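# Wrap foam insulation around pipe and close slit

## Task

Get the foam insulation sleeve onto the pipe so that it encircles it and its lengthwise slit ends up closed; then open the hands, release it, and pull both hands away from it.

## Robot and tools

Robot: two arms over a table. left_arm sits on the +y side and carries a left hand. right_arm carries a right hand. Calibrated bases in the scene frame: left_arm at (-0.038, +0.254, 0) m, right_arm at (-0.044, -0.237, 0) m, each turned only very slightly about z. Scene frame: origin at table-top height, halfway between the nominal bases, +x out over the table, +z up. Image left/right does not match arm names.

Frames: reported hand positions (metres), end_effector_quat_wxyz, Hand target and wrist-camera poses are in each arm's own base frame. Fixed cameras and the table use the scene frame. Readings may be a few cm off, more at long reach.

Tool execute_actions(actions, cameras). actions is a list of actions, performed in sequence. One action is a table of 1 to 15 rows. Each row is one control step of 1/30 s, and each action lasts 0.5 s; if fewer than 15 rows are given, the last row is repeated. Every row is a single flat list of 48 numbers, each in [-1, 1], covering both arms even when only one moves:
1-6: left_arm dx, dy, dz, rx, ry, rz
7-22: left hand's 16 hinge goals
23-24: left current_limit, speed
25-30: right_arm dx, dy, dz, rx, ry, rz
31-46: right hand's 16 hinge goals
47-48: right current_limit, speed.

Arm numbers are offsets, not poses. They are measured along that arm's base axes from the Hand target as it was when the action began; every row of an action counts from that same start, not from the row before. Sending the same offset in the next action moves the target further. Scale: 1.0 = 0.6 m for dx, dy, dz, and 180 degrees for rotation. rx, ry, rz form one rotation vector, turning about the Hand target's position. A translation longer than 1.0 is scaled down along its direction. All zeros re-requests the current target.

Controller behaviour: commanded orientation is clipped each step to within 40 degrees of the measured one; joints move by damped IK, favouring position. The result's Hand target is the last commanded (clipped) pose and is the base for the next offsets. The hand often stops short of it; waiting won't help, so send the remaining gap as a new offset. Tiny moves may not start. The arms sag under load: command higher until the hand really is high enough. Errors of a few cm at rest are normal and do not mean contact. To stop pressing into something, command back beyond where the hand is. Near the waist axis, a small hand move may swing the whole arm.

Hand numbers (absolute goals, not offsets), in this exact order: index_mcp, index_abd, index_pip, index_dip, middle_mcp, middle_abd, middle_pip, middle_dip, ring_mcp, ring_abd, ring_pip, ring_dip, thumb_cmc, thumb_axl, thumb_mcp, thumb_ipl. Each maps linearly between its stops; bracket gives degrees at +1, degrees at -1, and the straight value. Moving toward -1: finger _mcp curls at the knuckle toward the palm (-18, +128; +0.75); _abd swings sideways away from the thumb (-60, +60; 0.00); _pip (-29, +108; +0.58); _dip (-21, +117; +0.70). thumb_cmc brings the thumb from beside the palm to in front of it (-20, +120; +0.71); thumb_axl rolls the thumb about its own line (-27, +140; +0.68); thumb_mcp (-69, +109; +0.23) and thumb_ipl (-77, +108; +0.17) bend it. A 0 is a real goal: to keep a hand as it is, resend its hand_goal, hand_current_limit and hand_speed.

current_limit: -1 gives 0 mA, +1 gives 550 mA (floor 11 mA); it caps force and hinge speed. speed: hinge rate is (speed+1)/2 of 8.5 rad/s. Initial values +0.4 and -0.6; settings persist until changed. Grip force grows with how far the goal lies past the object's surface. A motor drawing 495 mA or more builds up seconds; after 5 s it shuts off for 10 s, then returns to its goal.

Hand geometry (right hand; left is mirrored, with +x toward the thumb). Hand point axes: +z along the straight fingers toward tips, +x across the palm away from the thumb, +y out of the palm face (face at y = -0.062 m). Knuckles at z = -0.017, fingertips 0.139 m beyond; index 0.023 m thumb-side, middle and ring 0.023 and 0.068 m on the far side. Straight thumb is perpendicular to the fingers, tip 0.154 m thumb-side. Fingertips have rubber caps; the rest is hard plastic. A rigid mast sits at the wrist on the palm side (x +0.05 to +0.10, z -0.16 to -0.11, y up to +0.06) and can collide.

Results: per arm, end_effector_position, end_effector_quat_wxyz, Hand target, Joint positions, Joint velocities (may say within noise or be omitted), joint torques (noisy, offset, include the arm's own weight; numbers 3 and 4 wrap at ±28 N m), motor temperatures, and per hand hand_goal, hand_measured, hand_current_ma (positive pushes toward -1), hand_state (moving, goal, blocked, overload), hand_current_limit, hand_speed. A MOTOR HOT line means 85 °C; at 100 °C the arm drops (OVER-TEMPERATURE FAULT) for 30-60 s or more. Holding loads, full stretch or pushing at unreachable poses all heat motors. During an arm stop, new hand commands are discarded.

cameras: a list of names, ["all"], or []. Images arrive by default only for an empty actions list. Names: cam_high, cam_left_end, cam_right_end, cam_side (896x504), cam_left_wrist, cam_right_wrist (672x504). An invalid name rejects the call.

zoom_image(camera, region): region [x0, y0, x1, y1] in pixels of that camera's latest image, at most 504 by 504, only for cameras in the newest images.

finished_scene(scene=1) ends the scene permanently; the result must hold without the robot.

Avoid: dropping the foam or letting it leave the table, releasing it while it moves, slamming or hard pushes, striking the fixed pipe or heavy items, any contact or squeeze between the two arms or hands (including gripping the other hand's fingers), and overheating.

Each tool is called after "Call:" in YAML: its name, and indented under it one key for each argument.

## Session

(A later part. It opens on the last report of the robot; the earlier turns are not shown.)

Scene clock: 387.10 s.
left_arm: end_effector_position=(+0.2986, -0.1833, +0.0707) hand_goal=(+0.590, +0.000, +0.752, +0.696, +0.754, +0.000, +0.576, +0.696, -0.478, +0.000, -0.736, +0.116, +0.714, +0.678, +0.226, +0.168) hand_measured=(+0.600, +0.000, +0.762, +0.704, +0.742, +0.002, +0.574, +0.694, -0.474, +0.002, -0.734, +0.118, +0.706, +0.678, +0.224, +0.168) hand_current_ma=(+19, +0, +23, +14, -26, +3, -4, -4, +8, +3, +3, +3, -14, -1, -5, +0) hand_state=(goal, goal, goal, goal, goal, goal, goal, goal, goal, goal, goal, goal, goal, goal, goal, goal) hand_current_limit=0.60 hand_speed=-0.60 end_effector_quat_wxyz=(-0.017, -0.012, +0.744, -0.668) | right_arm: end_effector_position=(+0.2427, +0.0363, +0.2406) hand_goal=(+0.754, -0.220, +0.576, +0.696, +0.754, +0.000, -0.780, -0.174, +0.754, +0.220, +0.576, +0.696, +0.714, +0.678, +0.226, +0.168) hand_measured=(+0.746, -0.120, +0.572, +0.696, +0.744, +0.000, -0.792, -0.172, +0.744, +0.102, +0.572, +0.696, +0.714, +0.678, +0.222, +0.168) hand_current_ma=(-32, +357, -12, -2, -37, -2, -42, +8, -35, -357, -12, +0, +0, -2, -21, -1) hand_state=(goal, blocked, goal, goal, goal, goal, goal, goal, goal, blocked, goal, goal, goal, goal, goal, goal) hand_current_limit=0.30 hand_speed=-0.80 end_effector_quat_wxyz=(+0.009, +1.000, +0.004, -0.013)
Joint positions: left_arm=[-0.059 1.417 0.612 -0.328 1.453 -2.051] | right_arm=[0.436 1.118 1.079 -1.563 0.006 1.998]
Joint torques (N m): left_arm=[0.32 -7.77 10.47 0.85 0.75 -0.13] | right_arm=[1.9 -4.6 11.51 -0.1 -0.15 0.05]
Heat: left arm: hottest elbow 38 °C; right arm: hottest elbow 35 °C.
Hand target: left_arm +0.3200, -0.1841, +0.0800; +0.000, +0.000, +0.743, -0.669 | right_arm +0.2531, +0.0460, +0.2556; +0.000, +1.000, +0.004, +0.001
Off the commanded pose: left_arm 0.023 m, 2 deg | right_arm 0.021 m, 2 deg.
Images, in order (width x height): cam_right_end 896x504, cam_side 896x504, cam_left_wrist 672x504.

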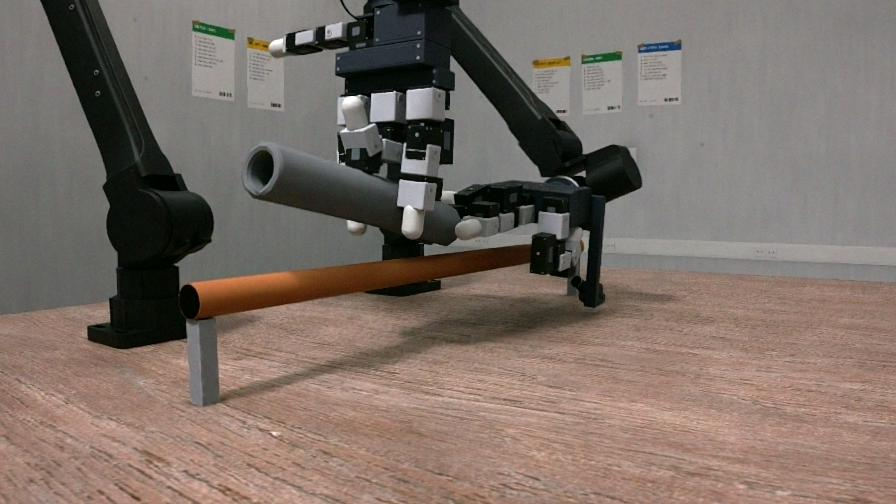

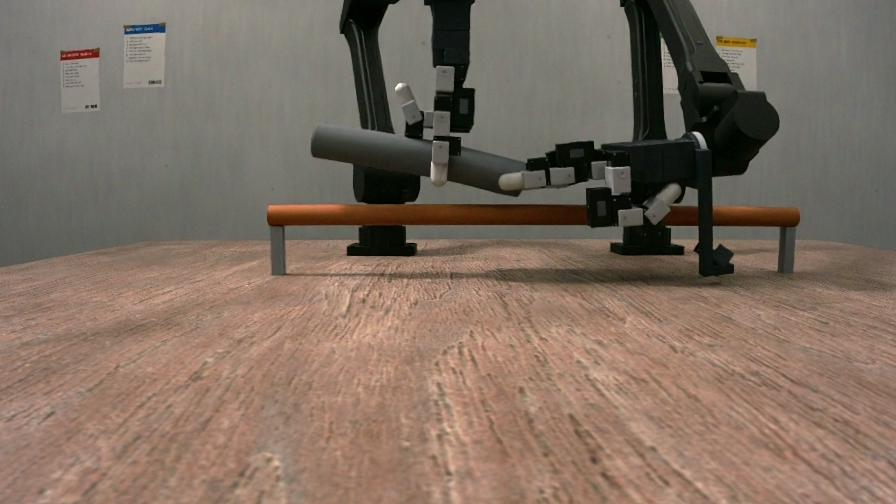

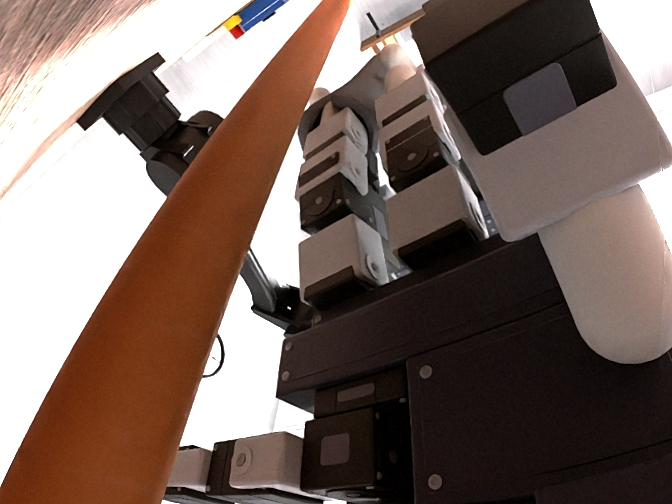

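Call:
zoom_image:
  camera: "cam_left_wrist"
  region: [292, 80, 382, 170]

Call:
zoom_image:
  camera: "cam_right_end"
  region: [220, 120, 520, 270]

Scaled by 5.600 from the camera's 672x504 image, which has a finer 960x720 frame.

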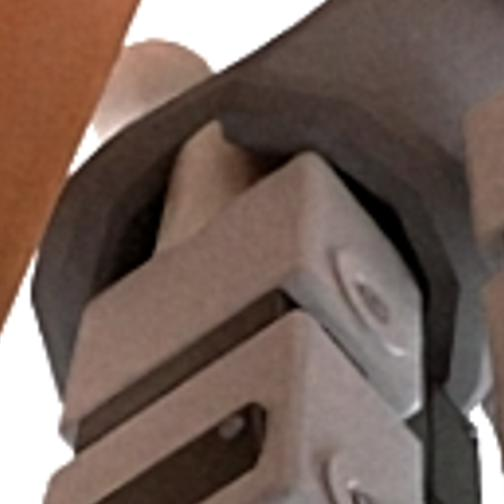

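Scaled by 1.680 from the camera's 896x504 image, which has a finer 1280x720 frame.

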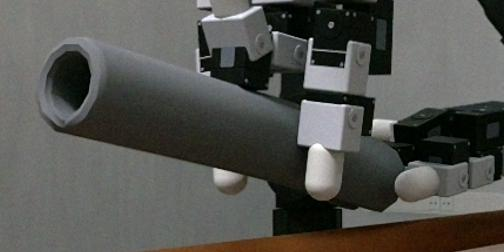

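Call:
execute_actions:
  actions:
    - [[0,0,0,0,0,0,0.589,0,0.752,0.696,0.754,0,0.576,0.696,-0.478,0,-0.736,0.116,0.714,0.678,0.226,0.168,0.6,-0.6,-0.01,-0.006,-0.015,0,0,0,0.754,-0.22,0.576,0.696,0.754,0,-0.78,-0.174,0.754,0.22,0.576,0.696,0.714,0.678,0.226,0.168,0.3,-0.8],[0,0,0,0,0,0,0.589,0,0.752,0.696,0.754,0,0.576,0.696,-0.478,0,-0.736,0.116,0.714,0.678,0.226,0.168,0.6,-0.6,-0.021,-0.013,-0.03,0,0,0,0.754,-0.22,0.576,0.696,0.754,0,-0.78,-0.174,0.754,0.22,0.576,0.696,0.714,0.678,0.226,0.168,0.3,-0.8],[0,0,0,0,0,0,0.589,0,0.752,0.696,0.754,0,0.576,0.696,-0.478,0,-0.736,0.116,0.714,0.678,0.226,0.168,0.6,-0.6,-0.021,-0.013,-0.042,0,0,0,0.754,-0.22,0.576,0.696,0.754,0,-0.78,-0.174,0.754,0.22,0.576,0.696,0.714,0.678,0.226,0.168,0.3,-0.8]]
    - [[0,0,0,0,0,0,0.589,0,0.752,0.696,0.754,0,0.576,0.696,-0.478,0,-0.736,0.116,0.714,0.678,0.226,0.168,0.6,-0.6,0,0,-0.01,0,0,0,0.754,-0.22,0.576,0.696,0.754,0,-0.78,-0.174,0.754,0.22,0.576,0.696,0.714,0.678,0.226,0.168,0.3,-0.8],[0,0,0,0,0,0,0.589,0,0.752,0.696,0.754,0,0.576,0.696,-0.478,0,-0.736,0.116,0.714,0.678,0.226,0.168,0.6,-0.6,0,0,-0.025,0,0,0,0.754,-0.22,0.576,0.696,0.754,0,-0.78,-0.174,0.754,0.22,0.576,0.696,0.714,0.678,0.226,0.168,0.3,-0.8],[0,0,0,0,0,0,0.589,0,0.752,0.696,0.754,0,0.576,0.696,-0.478,0,-0.736,0.116,0.714,0.678,0.226,0.168,0.6,-0.6,0,0,-0.042,0,0,0,0.754,-0.22,0.576,0.696,0.754,0,-0.78,-0.174,0.754,0.22,0.576,0.696,0.714,0.678,0.226,0.168,0.3,-0.8]]
  cameras: ["cam_left_wrist","cam_side","cam_right_end"]

Call:
zoom_image:
  camera: "cam_left_wrist"
  region: [290, 20, 430, 160]

Call:
zoom_image:
  camera: "cam_side"
  region: [290, 110, 690, 260]

Scene clock: 391.47 s.
left_arm: end_effector_position=(+0.2987, -0.1832, +0.0702) hand_goal=(+0.590, +0.000, +0.752, +0.696, +0.754, +0.000, +0.576, +0.696, -0.478, +0.000, -0.736, +0.116, +0.714, +0.678, +0.226, +0.168) hand_measured=(+0.568, -0.002, +0.746, +0.696, +0.742, +0.002, +0.574, +0.694, -0.474, +0.002, -0.734, +0.118, +0.706, +0.678, +0.224, +0.168) hand_current_ma=(-62, -2, -11, -1, -26, +3, -4, -4, +8, +3, +3, +3, -14, -1, -5, +0) hand_state=(blocked, goal, goal, goal, goal, goal, goal, goal, goal, goal, goal, goal, goal, goal, goal, goal) hand_current_limit=0.60 hand_speed=-0.60 end_effector_quat_wxyz=(-0.017, -0.012, +0.744, -0.668) | right_arm: end_effector_position=(+0.2380, +0.0342, +0.2055) hand_goal=(+0.754, -0.220, +0.576, +0.696, +0.754, +0.000, -0.780, -0.174, +0.754, +0.220, +0.576, +0.696, +0.714, +0.678, +0.226, +0.168) hand_measured=(+0.744, -0.120, +0.572, +0.696, +0.752, +0.000, -0.780, -0.172, +0.742, +0.102, +0.572, +0.696, +0.714, +0.678, +0.222, +0.168) hand_current_ma=(-39, +358, -13, -2, -4, -2, -1, +8, -47, -357, -16, +0, +0, -2, -21, -1) hand_state=(goal, blocked, goal, goal, goal, goal, goal, goal, goal, blocked, goal, goal, goal, goal, goal, goal) hand_current_limit=0.30 hand_speed=-0.80 end_effector_quat_wxyz=(+0.007, +1.000, +0.004, -0.008)
Joint positions: left_arm=[-0.059 1.418 0.612 -0.328 1.451 -2.052] | right_arm=[0.436 1.105 0.979 -1.466 0.006 1.999]
Joint torques (N m): left_arm=[0.32 -7.94 10.48 0.95 0.81 -0.13] | right_arm=[1.38 -5.71 7.12 0.92 -0.15 0]
Heat: left arm: hottest elbow 39 °C; right arm: hottest elbow 35 °C.
Hand target: left_arm +0.3200, -0.1841, +0.0801; +0.000, +0.000, +0.743, -0.669 | right_arm +0.2406, +0.0383, +0.2051; +0.000, +1.000, +0.004, +0.001
Off the commanded pose: left_arm 0.023 m, 2 deg | right_arm 0.005 m, 1 deg.
Images, in order (width x height): cam_right_end 896x504, cam_side 896x504, cam_left_wrist 672x504.

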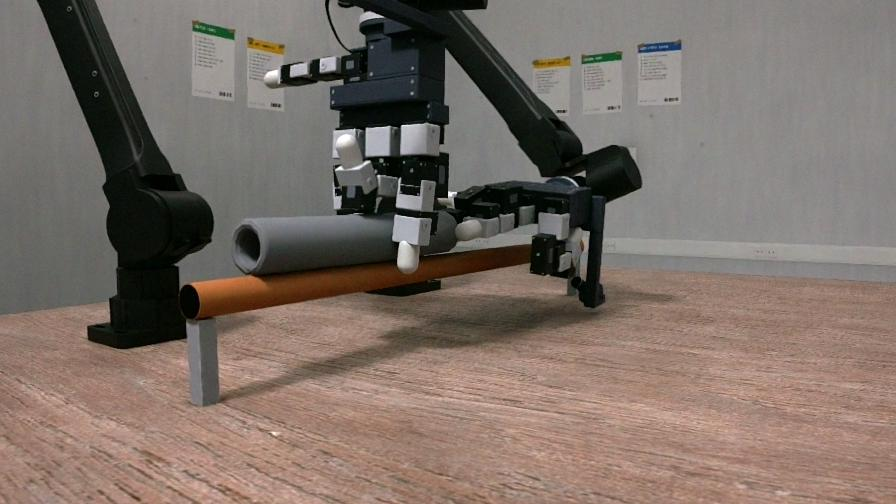

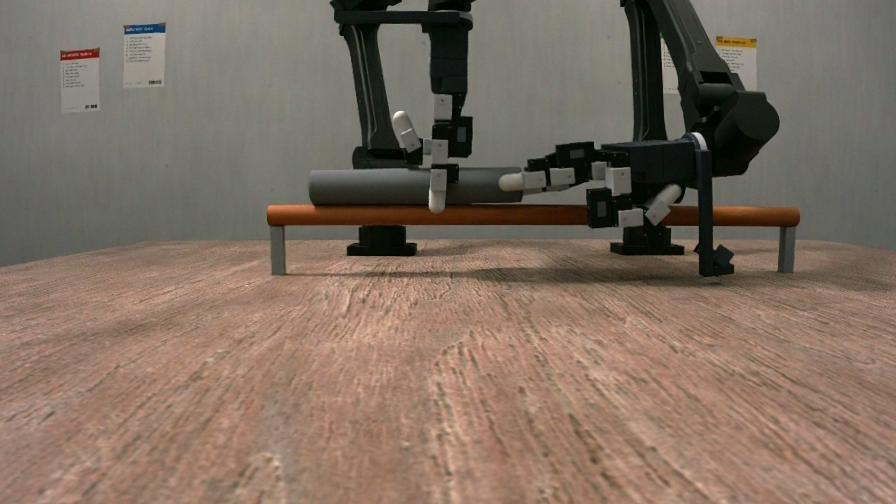

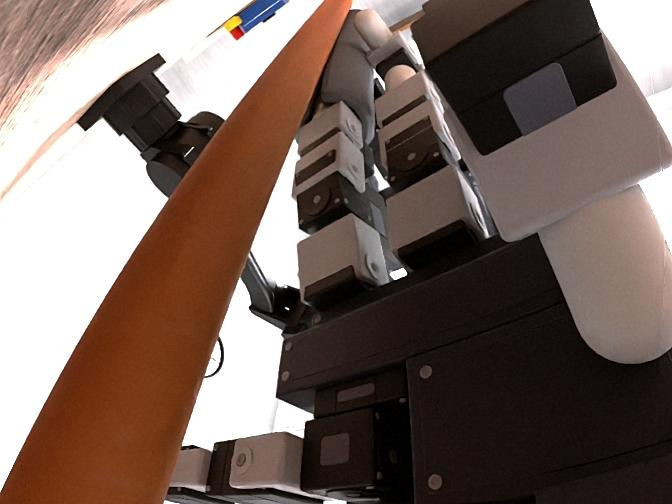

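Scaled by 3.600 from the camera's 672x504 image, which has a finer 960x720 frame.

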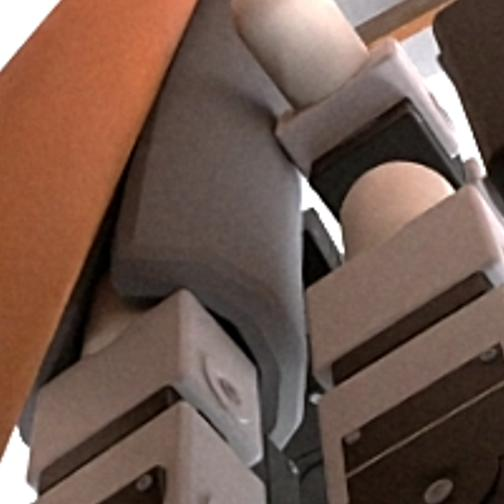

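Scaled by 1.260 from the camera's 896x504 image, which has a finer 1280x720 frame.

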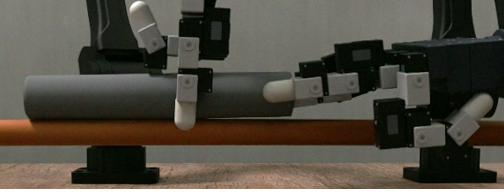

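Call:
zoom_image:
  camera: "cam_left_wrist"
  region: [292, 60, 382, 150]

Scaled by 5.600 from the camera's 672x504 image, which has a finer 960x720 frame.

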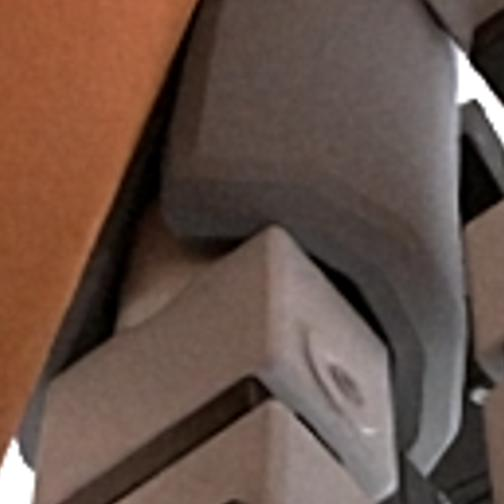

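Call:
zoom_image:
  camera: "cam_right_end"
  region: [200, 180, 320, 300]

Call:
zoom_image:
  camera: "cam_side"
  region: [400, 140, 560, 220]

Scaled by 4.200 from the camera's 896x504 image, which has a finer 1280x720 frame.

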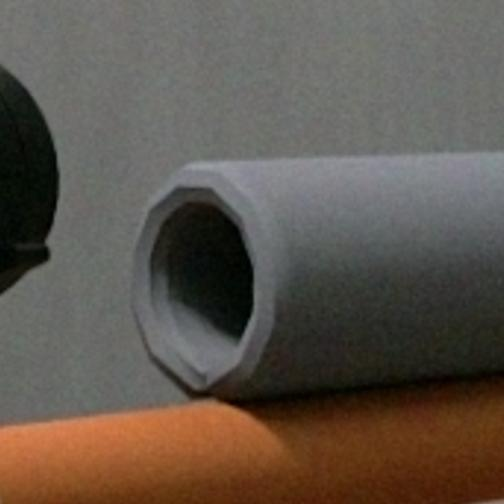

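Scaled by 3.150 from the camera's 896x504 image, which has a finer 1280x720 frame.

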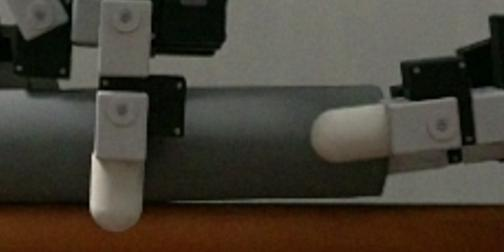

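Call:
execute_actions:
  actions: []
  cameras: ["cam_left_end","cam_high","cam_right_wrist"]

Call:
zoom_image:
  camera: "cam_left_end"
  region: [380, 100, 640, 260]

Call:
zoom_image:
  camera: "cam_high"
  region: [490, 120, 620, 280]

Scene clock: 392.97 s.
left_arm: end_effector_position=(+0.2987, -0.1832, +0.0702) hand_goal=(+0.590, +0.000, +0.752, +0.696, +0.754, +0.000, +0.576, +0.696, -0.478, +0.000, -0.736, +0.116, +0.714, +0.678, +0.226, +0.168) hand_measured=(+0.568, -0.002, +0.746, +0.696, +0.742, +0.002, +0.574, +0.694, -0.474, +0.002, -0.734, +0.118, +0.706, +0.678, +0.224, +0.168) hand_current_ma=(-62, -2, -11, -1, -26, +3, -4, -4, +8, +3, +3, +3, -14, -1, -5, +0) hand_state=(blocked, goal, goal, goal, goal, goal, goal, goal, goal, goal, goal, goal, goal, goal, goal, goal) hand_current_limit=0.60 hand_speed=-0.60 end_effector_quat_wxyz=(-0.017, -0.012, +0.744, -0.668) | right_arm: end_effector_position=(+0.2380, +0.0342, +0.2055) hand_goal=(+0.754, -0.220, +0.576, +0.696, +0.754, +0.000, -0.780, -0.174, +0.754, +0.220, +0.576, +0.696, +0.714, +0.678, +0.226, +0.168) hand_measured=(+0.744, -0.120, +0.572, +0.696, +0.752, +0.000, -0.780, -0.172, +0.742, +0.102, +0.572, +0.696, +0.714, +0.678, +0.222, +0.168) hand_current_ma=(-39, +358, -13, -2, -4, -2, -1, +8, -47, -357, -16, +0, +0, -2, -21, -1) hand_state=(goal, blocked, goal, goal, goal, goal, goal, goal, goal, blocked, goal, goal, goal, goal, goal, goal) hand_current_limit=0.30 hand_speed=-0.80 end_effector_quat_wxyz=(+0.007, +1.000, +0.004, -0.008)
Joint positions: left_arm=[-0.059 1.418 0.612 -0.328 1.451 -2.052] | right_arm=[0.436 1.105 0.979 -1.466 0.006 1.999]
Joint velocities: within noise
Joint torques (N m): left_arm=[0.32 -7.71 10.4 0.91 0.8 -0.11] | right_arm=[1.49 -5.66 7.06 0.87 -0.15 0.02]
Motor temperatures (°C): left_arm=[26 35 39 28 24 24] | right_arm=[30 33 35 23 23 22]
Heat: left arm: hottest elbow 39 °C; right arm: hottest elbow 35 °C.
Hand target: left_arm +0.3200, -0.1841, +0.0801; +0.000, +0.000, +0.743, -0.669 | right_arm +0.2406, +0.0383, +0.2051; +0.000, +1.000, +0.004, +0.001
Off the commanded pose: left_arm 0.023 m, 2 deg | right_arm 0.005 m, 1 deg.
Images, in order (width x height): cam_high 896x504, cam_left_end 896x504, cam_right_wrist 672x504.

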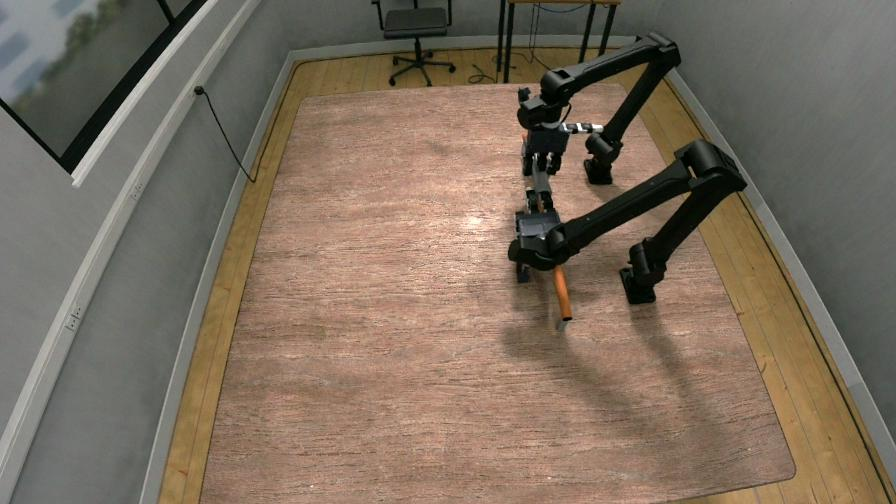

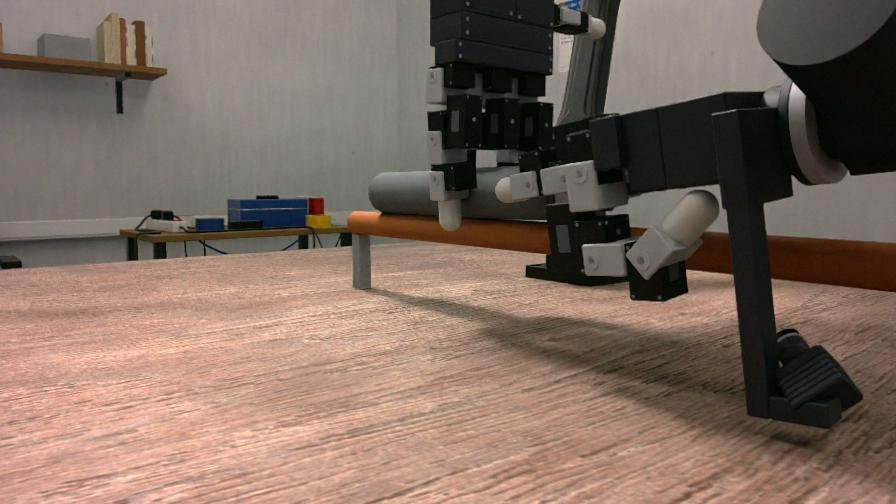

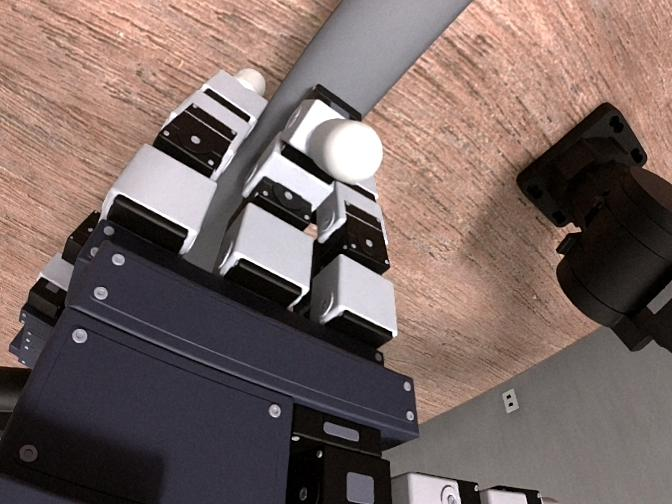

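Scaled by 1.938 from the camera's 896x504 image, which has a finer 1280x720 frame.

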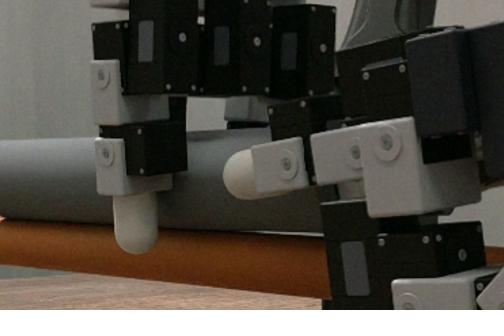

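Scaled by 3.150 from the camera's 896x504 image, which has a finer 1280x720 frame.

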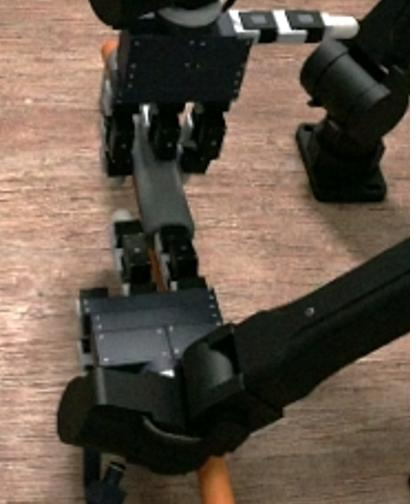

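Call:
execute_actions:
  actions: []
  cameras: ["cam_right_end"]

Call:
zoom_image:
  camera: "cam_right_end"
  region: [380, 170, 540, 290]

Scene clock: 393.23 s.
left_arm: end_effector_position=(+0.2987, -0.1832, +0.0702) hand_goal=(+0.590, +0.000, +0.752, +0.696, +0.754, +0.000, +0.576, +0.696, -0.478, +0.000, -0.736, +0.116, +0.714, +0.678, +0.226, +0.168) hand_measured=(+0.568, -0.002, +0.746, +0.696, +0.742, +0.002, +0.574, +0.694, -0.474, +0.002, -0.734, +0.118, +0.706, +0.678, +0.224, +0.168) hand_current_ma=(-62, -2, -11, -1, -26, +3, -4, -4, +8, +3, +3, +3, -14, -1, -5, +0) hand_state=(blocked, goal, goal, goal, goal, goal, goal, goal, goal, goal, goal, goal, goal, goal, goal, goal) hand_current_limit=0.60 hand_speed=-0.60 end_effector_quat_wxyz=(-0.017, -0.012, +0.744, -0.668) | right_arm: end_effector_position=(+0.2380, +0.0342, +0.2055) hand_goal=(+0.754, -0.220, +0.576, +0.696, +0.754, +0.000, -0.780, -0.174, +0.754, +0.220, +0.576, +0.696, +0.714, +0.678, +0.226, +0.168) hand_measured=(+0.744, -0.120, +0.572, +0.696, +0.752, +0.000, -0.780, -0.172, +0.742, +0.102, +0.572, +0.696, +0.714, +0.678, +0.222, +0.168) hand_current_ma=(-39, +358, -13, -2, -4, -2, -1, +8, -47, -357, -16, +0, +0, -2, -21, -1) hand_state=(goal, blocked, goal, goal, goal, goal, goal, goal, goal, blocked, goal, goal, goal, goal, goal, goal) hand_current_limit=0.30 hand_speed=-0.80 end_effector_quat_wxyz=(+0.007, +1.000, +0.004, -0.008)
Joint positions: left_arm=[-0.059 1.418 0.612 -0.328 1.451 -2.052] | right_arm=[0.436 1.105 0.979 -1.466 0.006 1.999]
Joint velocities: within noise
Joint torques (N m): left_arm=[0.26 -8 10.5 0.88 0.79 -0.11] | right_arm=[1.55 -5.71 7.02 0.83 -0.14 0.03]
Motor temperatures (°C): left_arm=[26 35 39 28 24 24] | right_arm=[30 33 35 23 23 22]
Heat: left arm: hottest elbow 39 °C; right arm: hottest elbow 35 °C.
Hand target: left_arm +0.3200, -0.1841, +0.0801; +0.000, +0.000, +0.743, -0.669 | right_arm +0.2406, +0.0383, +0.2051; +0.000, +1.000, +0.004, +0.001
Off the commanded pose: left_arm 0.023 m, 2 deg | right_arm 0.005 m, 1 deg.
Images, in order (width x height): cam_right_end 896x504.

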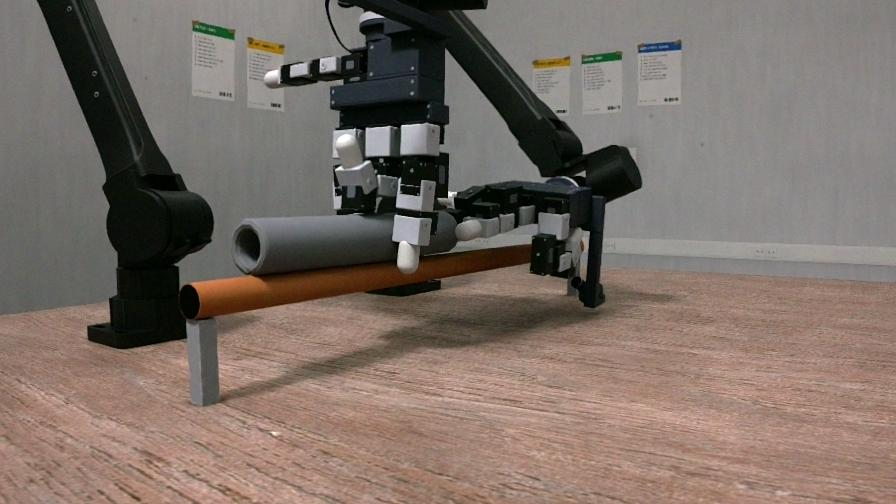

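Scaled by 3.150 from the camera's 896x504 image, which has a finer 1280x720 frame.

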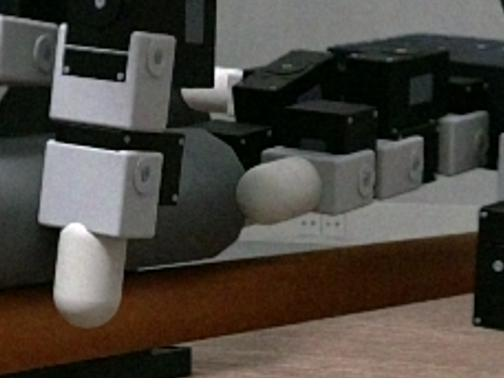

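Call:
execute_actions:
  actions:
    - [[0,0,0,0,0,0,0.56,0,0.78,0.696,0.754,0,0.576,0.696,-0.478,0,-0.736,0.116,0.714,0.678,0.226,0.168,0.6,-0.7,0,0,0,0,0,0,0.754,-0.22,0.576,0.696,0.754,0,-0.78,-0.174,0.754,0.22,0.576,0.696,0.714,0.678,0.226,0.168,0.3,-0.8],[0,0,0,0,0,0,0.479,0,0.869,0.696,0.754,0,0.576,0.696,-0.478,0,-0.736,0.116,0.714,0.678,0.226,0.168,0.6,-0.7,0,0,0,0,0,0,0.754,-0.22,0.576,0.696,0.754,0,-0.78,-0.174,0.754,0.22,0.576,0.696,0.714,0.678,0.226,0.168,0.3,-0.8]]
  cameras: ["cam_left_wrist","cam_side"]

Call:
zoom_image:
  camera: "cam_left_wrist"
  region: [292, 60, 382, 150]

Call:
zoom_image:
  camera: "cam_side"
  region: [400, 140, 560, 220]

Scene clock: 394.37 s.
left_arm: end_effector_position=(+0.2987, -0.1832, +0.0702) hand_goal=(+0.480, +0.000, +0.870, +0.696, +0.754, +0.000, +0.576, +0.696, -0.478, +0.000, -0.736, +0.116, +0.714, +0.678, +0.226, +0.168) hand_measured=(+0.476, -0.002, +0.868, +0.696, +0.742, +0.002, +0.574, +0.694, -0.474, +0.002, -0.734, +0.118, +0.706, +0.678, +0.224, +0.168) hand_current_ma=(-7, -2, -2, +0, -26, +3, -4, -4, +8, +3, +3, +3, -14, -1, -5, +0) hand_state=(goal, goal, goal, goal, goal, goal, goal, goal, goal, goal, goal, goal, goal, goal, goal, goal) hand_current_limit=0.60 hand_speed=-0.70 end_effector_quat_wxyz=(-0.017, -0.012, +0.744, -0.668) | right_arm: end_effector_position=(+0.2389, +0.0349, +0.2051) hand_goal=(+0.754, -0.220, +0.576, +0.696, +0.754, +0.000, -0.780, -0.174, +0.754, +0.220, +0.576, +0.696, +0.714, +0.678, +0.226, +0.168) hand_measured=(+0.744, -0.120, +0.572, +0.696, +0.752, +0.000, -0.780, -0.172, +0.744, +0.102, +0.572, +0.696, +0.714, +0.678, +0.222, +0.168) hand_current_ma=(-39, +357, -13, -2, -4, -2, -1, +8, -40, -357, -16, +0, +0, -2, -21, -1) hand_state=(goal, blocked, goal, goal, goal, goal, goal, goal, goal, blocked, goal, goal, goal, goal, goal, goal) hand_current_limit=0.30 hand_speed=-0.80 end_effector_quat_wxyz=(+0.006, +1.000, +0.004, -0.007)
Joint positions: left_arm=[-0.059 1.418 0.612 -0.328 1.451 -2.052] | right_arm=[0.436 1.105 0.979 -1.461 0.005 1.999]
Joint torques (N m): left_arm=[0.38 -7.82 10.48 0.92 0.8 -0.11] | right_arm=[1.38 -5.77 7.02 0.7 -0.09 0.01]
Heat: left arm: hottest elbow 39 °C; right arm: hottest elbow 35 °C.
Hand target: left_arm +0.3200, -0.1841, +0.0801; +0.000, +0.000, +0.743, -0.669 | right_arm +0.2406, +0.0383, +0.2051; +0.000, +1.000, +0.004, +0.001
Off the commanded pose: left_arm 0.023 m, 2 deg | right_arm 0.004 m, 1 deg.
Images, in order (width x height): cam_side 896x504, cam_left_wrist 672x504.

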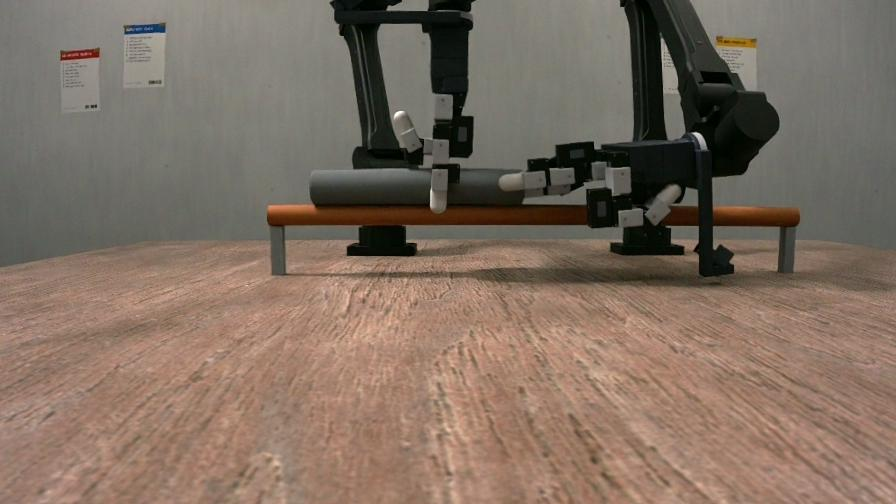

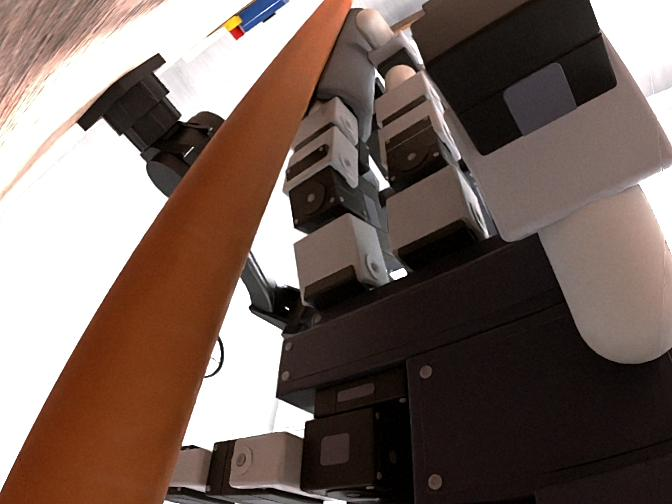

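Scaled by 5.600 from the camera's 672x504 image, which has a finer 960x720 frame.

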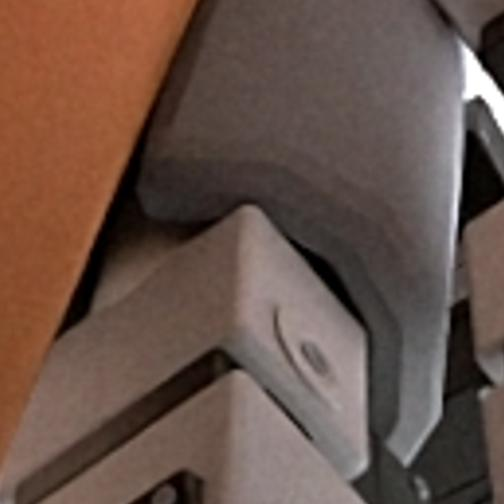

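Scaled by 3.150 from the camera's 896x504 image, which has a finer 1280x720 frame.

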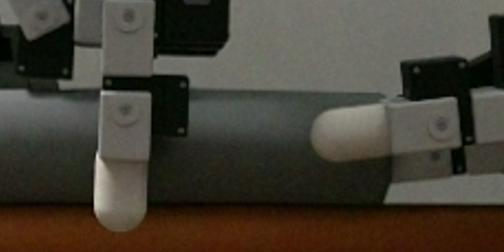

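Call:
execute_actions:
  actions:
    - [[0,0,0,0,0,0,0.425,0,0.927,0.696,0.754,0,0.576,0.696,-0.478,0,-0.736,0.116,0.714,0.678,0.226,0.168,0.6,-0.7,0,0,0,0,0,0,0.754,-0.22,0.576,0.696,0.754,0,-0.78,-0.174,0.754,0.22,0.576,0.696,0.714,0.678,0.226,0.168,0.3,-0.8]]
  cameras: ["cam_left_wrist","cam_side"]

Call:
zoom_image:
  camera: "cam_left_wrist"
  region: [292, 60, 382, 150]

Call:
zoom_image:
  camera: "cam_side"
  region: [400, 140, 560, 220]

Scene clock: 395.30 s.
left_arm: end_effector_position=(+0.2987, -0.1832, +0.0702) hand_goal=(+0.426, +0.000, +0.928, +0.696, +0.754, +0.000, +0.576, +0.696, -0.478, +0.000, -0.736, +0.116, +0.714, +0.678, +0.226, +0.168) hand_measured=(+0.434, -0.002, +0.930, +0.698, +0.742, +0.002, +0.574, +0.694, -0.474, +0.002, -0.734, +0.118, +0.706, +0.678, +0.224, +0.168) hand_current_ma=(+15, -2, +3, +2, -26, +3, -4, -4, +8, +3, +3, +3, -14, -1, -5, +0) hand_state=(goal, goal, goal, goal, goal, goal, goal, goal, goal, goal, goal, goal, goal, goal, goal, goal) hand_current_limit=0.60 hand_speed=-0.70 end_effector_quat_wxyz=(-0.017, -0.012, +0.744, -0.668) | right_arm: end_effector_position=(+0.2390, +0.0350, +0.2051) hand_goal=(+0.754, -0.220, +0.576, +0.696, +0.754, +0.000, -0.780, -0.174, +0.754, +0.220, +0.576, +0.696, +0.714, +0.678, +0.226, +0.168) hand_measured=(+0.744, -0.120, +0.572, +0.696, +0.752, +0.000, -0.780, -0.172, +0.744, +0.102, +0.572, +0.696, +0.714, +0.678, +0.222, +0.168) hand_current_ma=(-38, +357, -13, -2, -3, -2, -1, +8, -36, -357, -16, +0, +0, -2, -21, -1) hand_state=(goal, blocked, goal, goal, goal, goal, goal, goal, goal, blocked, goal, goal, goal, goal, goal, goal) hand_current_limit=0.30 hand_speed=-0.80 end_effector_quat_wxyz=(+0.005, +1.000, +0.004, -0.006)
Joint positions: left_arm=[-0.059 1.418 0.612 -0.328 1.451 -2.052] | right_arm=[0.436 1.105 0.979 -1.461 0.004 1.999]
Joint torques (N m): left_arm=[0.32 -7.94 10.51 0.94 0.81 -0.11] | right_arm=[1.55 -5.89 7.01 0.7 -0.09 0.01]
Heat: left arm: hottest elbow 39 °C; right arm: hottest elbow 35 °C.
Hand target: left_arm +0.3200, -0.1841, +0.0801; +0.000, +0.000, +0.743, -0.669 | right_arm +0.2406, +0.0383, +0.2051; +0.000, +1.000, +0.004, +0.001
Off the commanded pose: left_arm 0.023 m, 2 deg | right_arm 0.004 m, 1 deg.
Images, in order (width x height): cam_side 896x504, cam_left_wrist 672x504.

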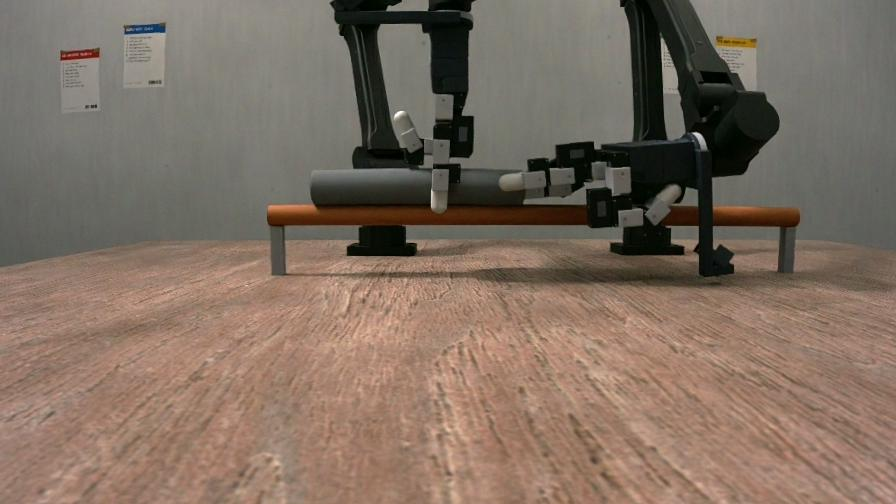

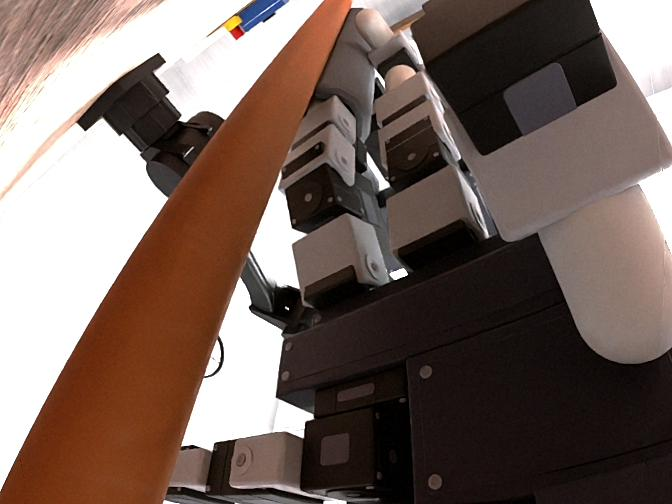

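Scaled by 5.600 from the camera's 672x504 image, which has a finer 960x720 frame.

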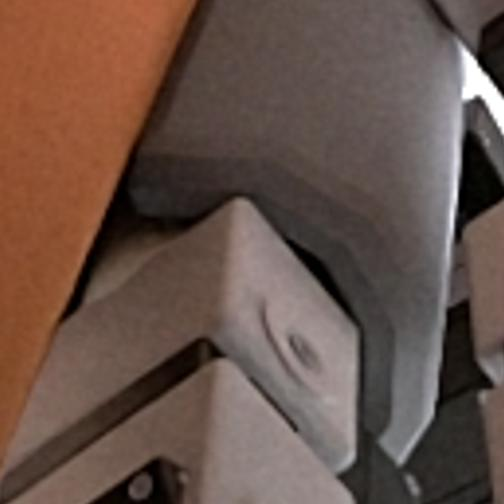

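Scaled by 3.150 from the camera's 896x504 image, which has a finer 1280x720 frame.

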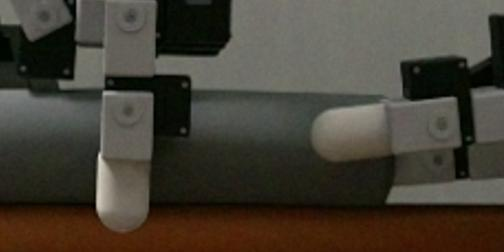

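Call:
execute_actions:
  actions:
    - [[0,0,0,0,0,0,0.37,0,0.98,0.696,0.754,0,0.576,0.696,-0.478,0,-0.736,0.116,0.714,0.678,0.226,0.168,0.6,-0.7,0,0,0,0,0,0,0.754,-0.22,0.576,0.696,0.754,0,-0.78,-0.174,0.754,0.22,0.576,0.696,0.714,0.678,0.226,0.168,0.3,-0.8]]
  cameras: ["cam_left_wrist","cam_side"]

Call:
zoom_image:
  camera: "cam_left_wrist"
  region: [292, 60, 382, 150]

Call:
zoom_image:
  camera: "cam_side"
  region: [400, 140, 560, 220]

Scene clock: 396.30 s.
left_arm: end_effector_position=(+0.2988, -0.1833, +0.0705) hand_goal=(+0.370, +0.000, +0.980, +0.696, +0.754, +0.000, +0.576, +0.696, -0.478, +0.000, -0.736, +0.116, +0.714, +0.678, +0.226, +0.168) hand_measured=(+0.394, -0.002, +0.986, +0.700, +0.742, +0.002, +0.574, +0.694, -0.474, +0.002, -0.734, +0.118, +0.706, +0.678, +0.224, +0.168) hand_current_ma=(+67, -2, +11, +5, -26, +3, -4, -4, +8, +3, +3, +3, -14, -1, -5, +0) hand_state=(blocked, goal, goal, goal, goal, goal, goal, goal, goal, goal, goal, goal, goal, goal, goal, goal) hand_current_limit=0.60 hand_speed=-0.70 end_effector_quat_wxyz=(-0.017, -0.012, +0.744, -0.668) | right_arm: end_effector_position=(+0.2390, +0.0351, +0.2050) hand_goal=(+0.754, -0.220, +0.576, +0.696, +0.754, +0.000, -0.780, -0.174, +0.754, +0.220, +0.576, +0.696, +0.714, +0.678, +0.226, +0.168) hand_measured=(+0.746, -0.120, +0.572, +0.696, +0.752, +0.000, -0.780, -0.172, +0.746, +0.102, +0.572, +0.696, +0.714, +0.678, +0.222, +0.168) hand_current_ma=(-32, +357, -13, -2, -3, -2, -1, +8, -29, -357, -16, +0, +0, -2, -21, -1) hand_state=(goal, blocked, goal, goal, goal, goal, goal, goal, goal, blocked, goal, goal, goal, goal, goal, goal) hand_current_limit=0.30 hand_speed=-0.80 end_effector_quat_wxyz=(+0.005, +1.000, +0.004, -0.006)
Joint positions: left_arm=[-0.059 1.418 0.612 -0.326 1.453 -2.054] | right_arm=[0.436 1.105 0.979 -1.461 0.003 1.999]
Joint torques (N m): left_arm=[0.5 -7.88 10.43 0.79 0.74 -0.13] | right_arm=[1.61 -5.71 7.02 0.75 -0.05 -0.01]
Heat: left arm: hottest elbow 39 °C; right arm: hottest elbow 35 °C.
Hand target: left_arm +0.3200, -0.1841, +0.0801; +0.000, +0.000, +0.743, -0.669 | right_arm +0.2406, +0.0383, +0.2051; +0.000, +1.000, +0.004, +0.001
Off the commanded pose: left_arm 0.023 m, 2 deg | right_arm 0.004 m, 1 deg.
Images, in order (width x height): cam_side 896x504, cam_left_wrist 672x504.

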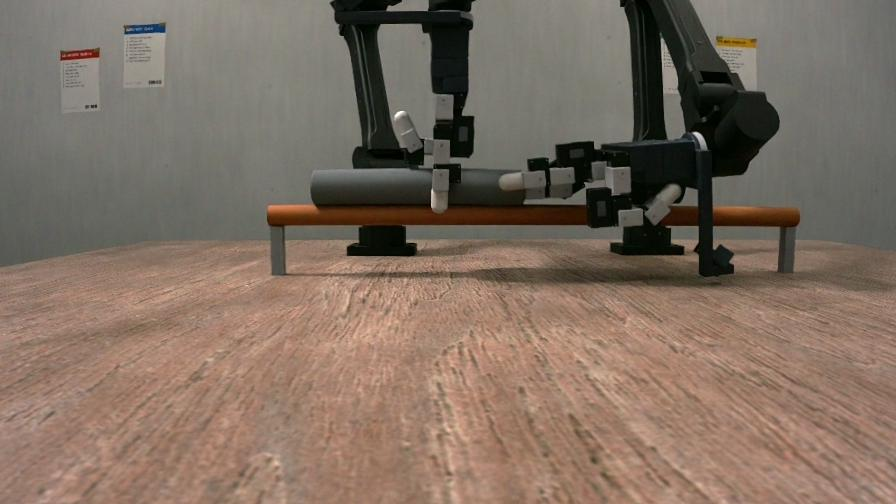

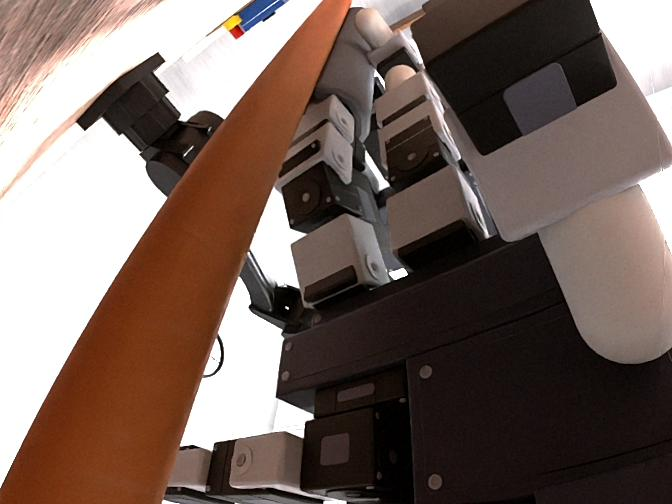

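Scaled by 5.600 from the camera's 672x504 image, which has a finer 960x720 frame.

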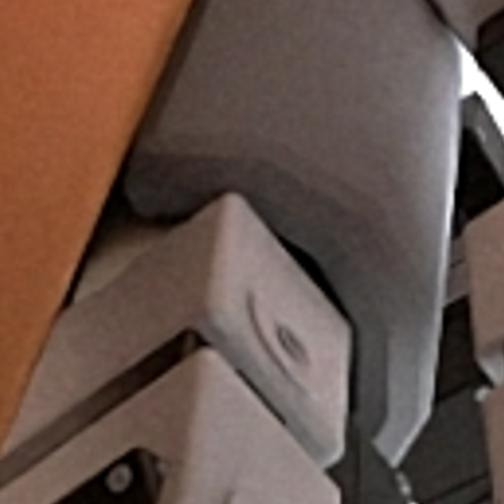

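Scaled by 3.150 from the camera's 896x504 image, which has a finer 1280x720 frame.

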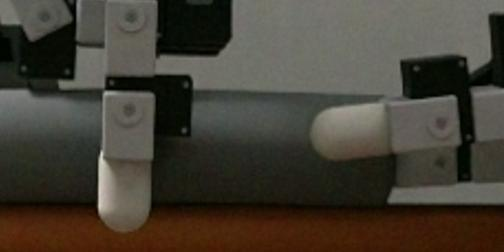

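Call:
zoom_image:
  camera: "cam_side"
  region: [490, 160, 600, 230]

Scaled by 4.582 from the camera's 896x504 image, which has a finer 1280x720 frame.

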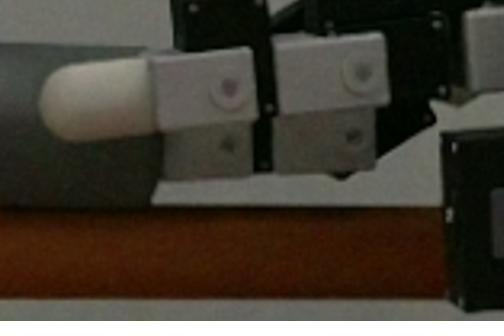

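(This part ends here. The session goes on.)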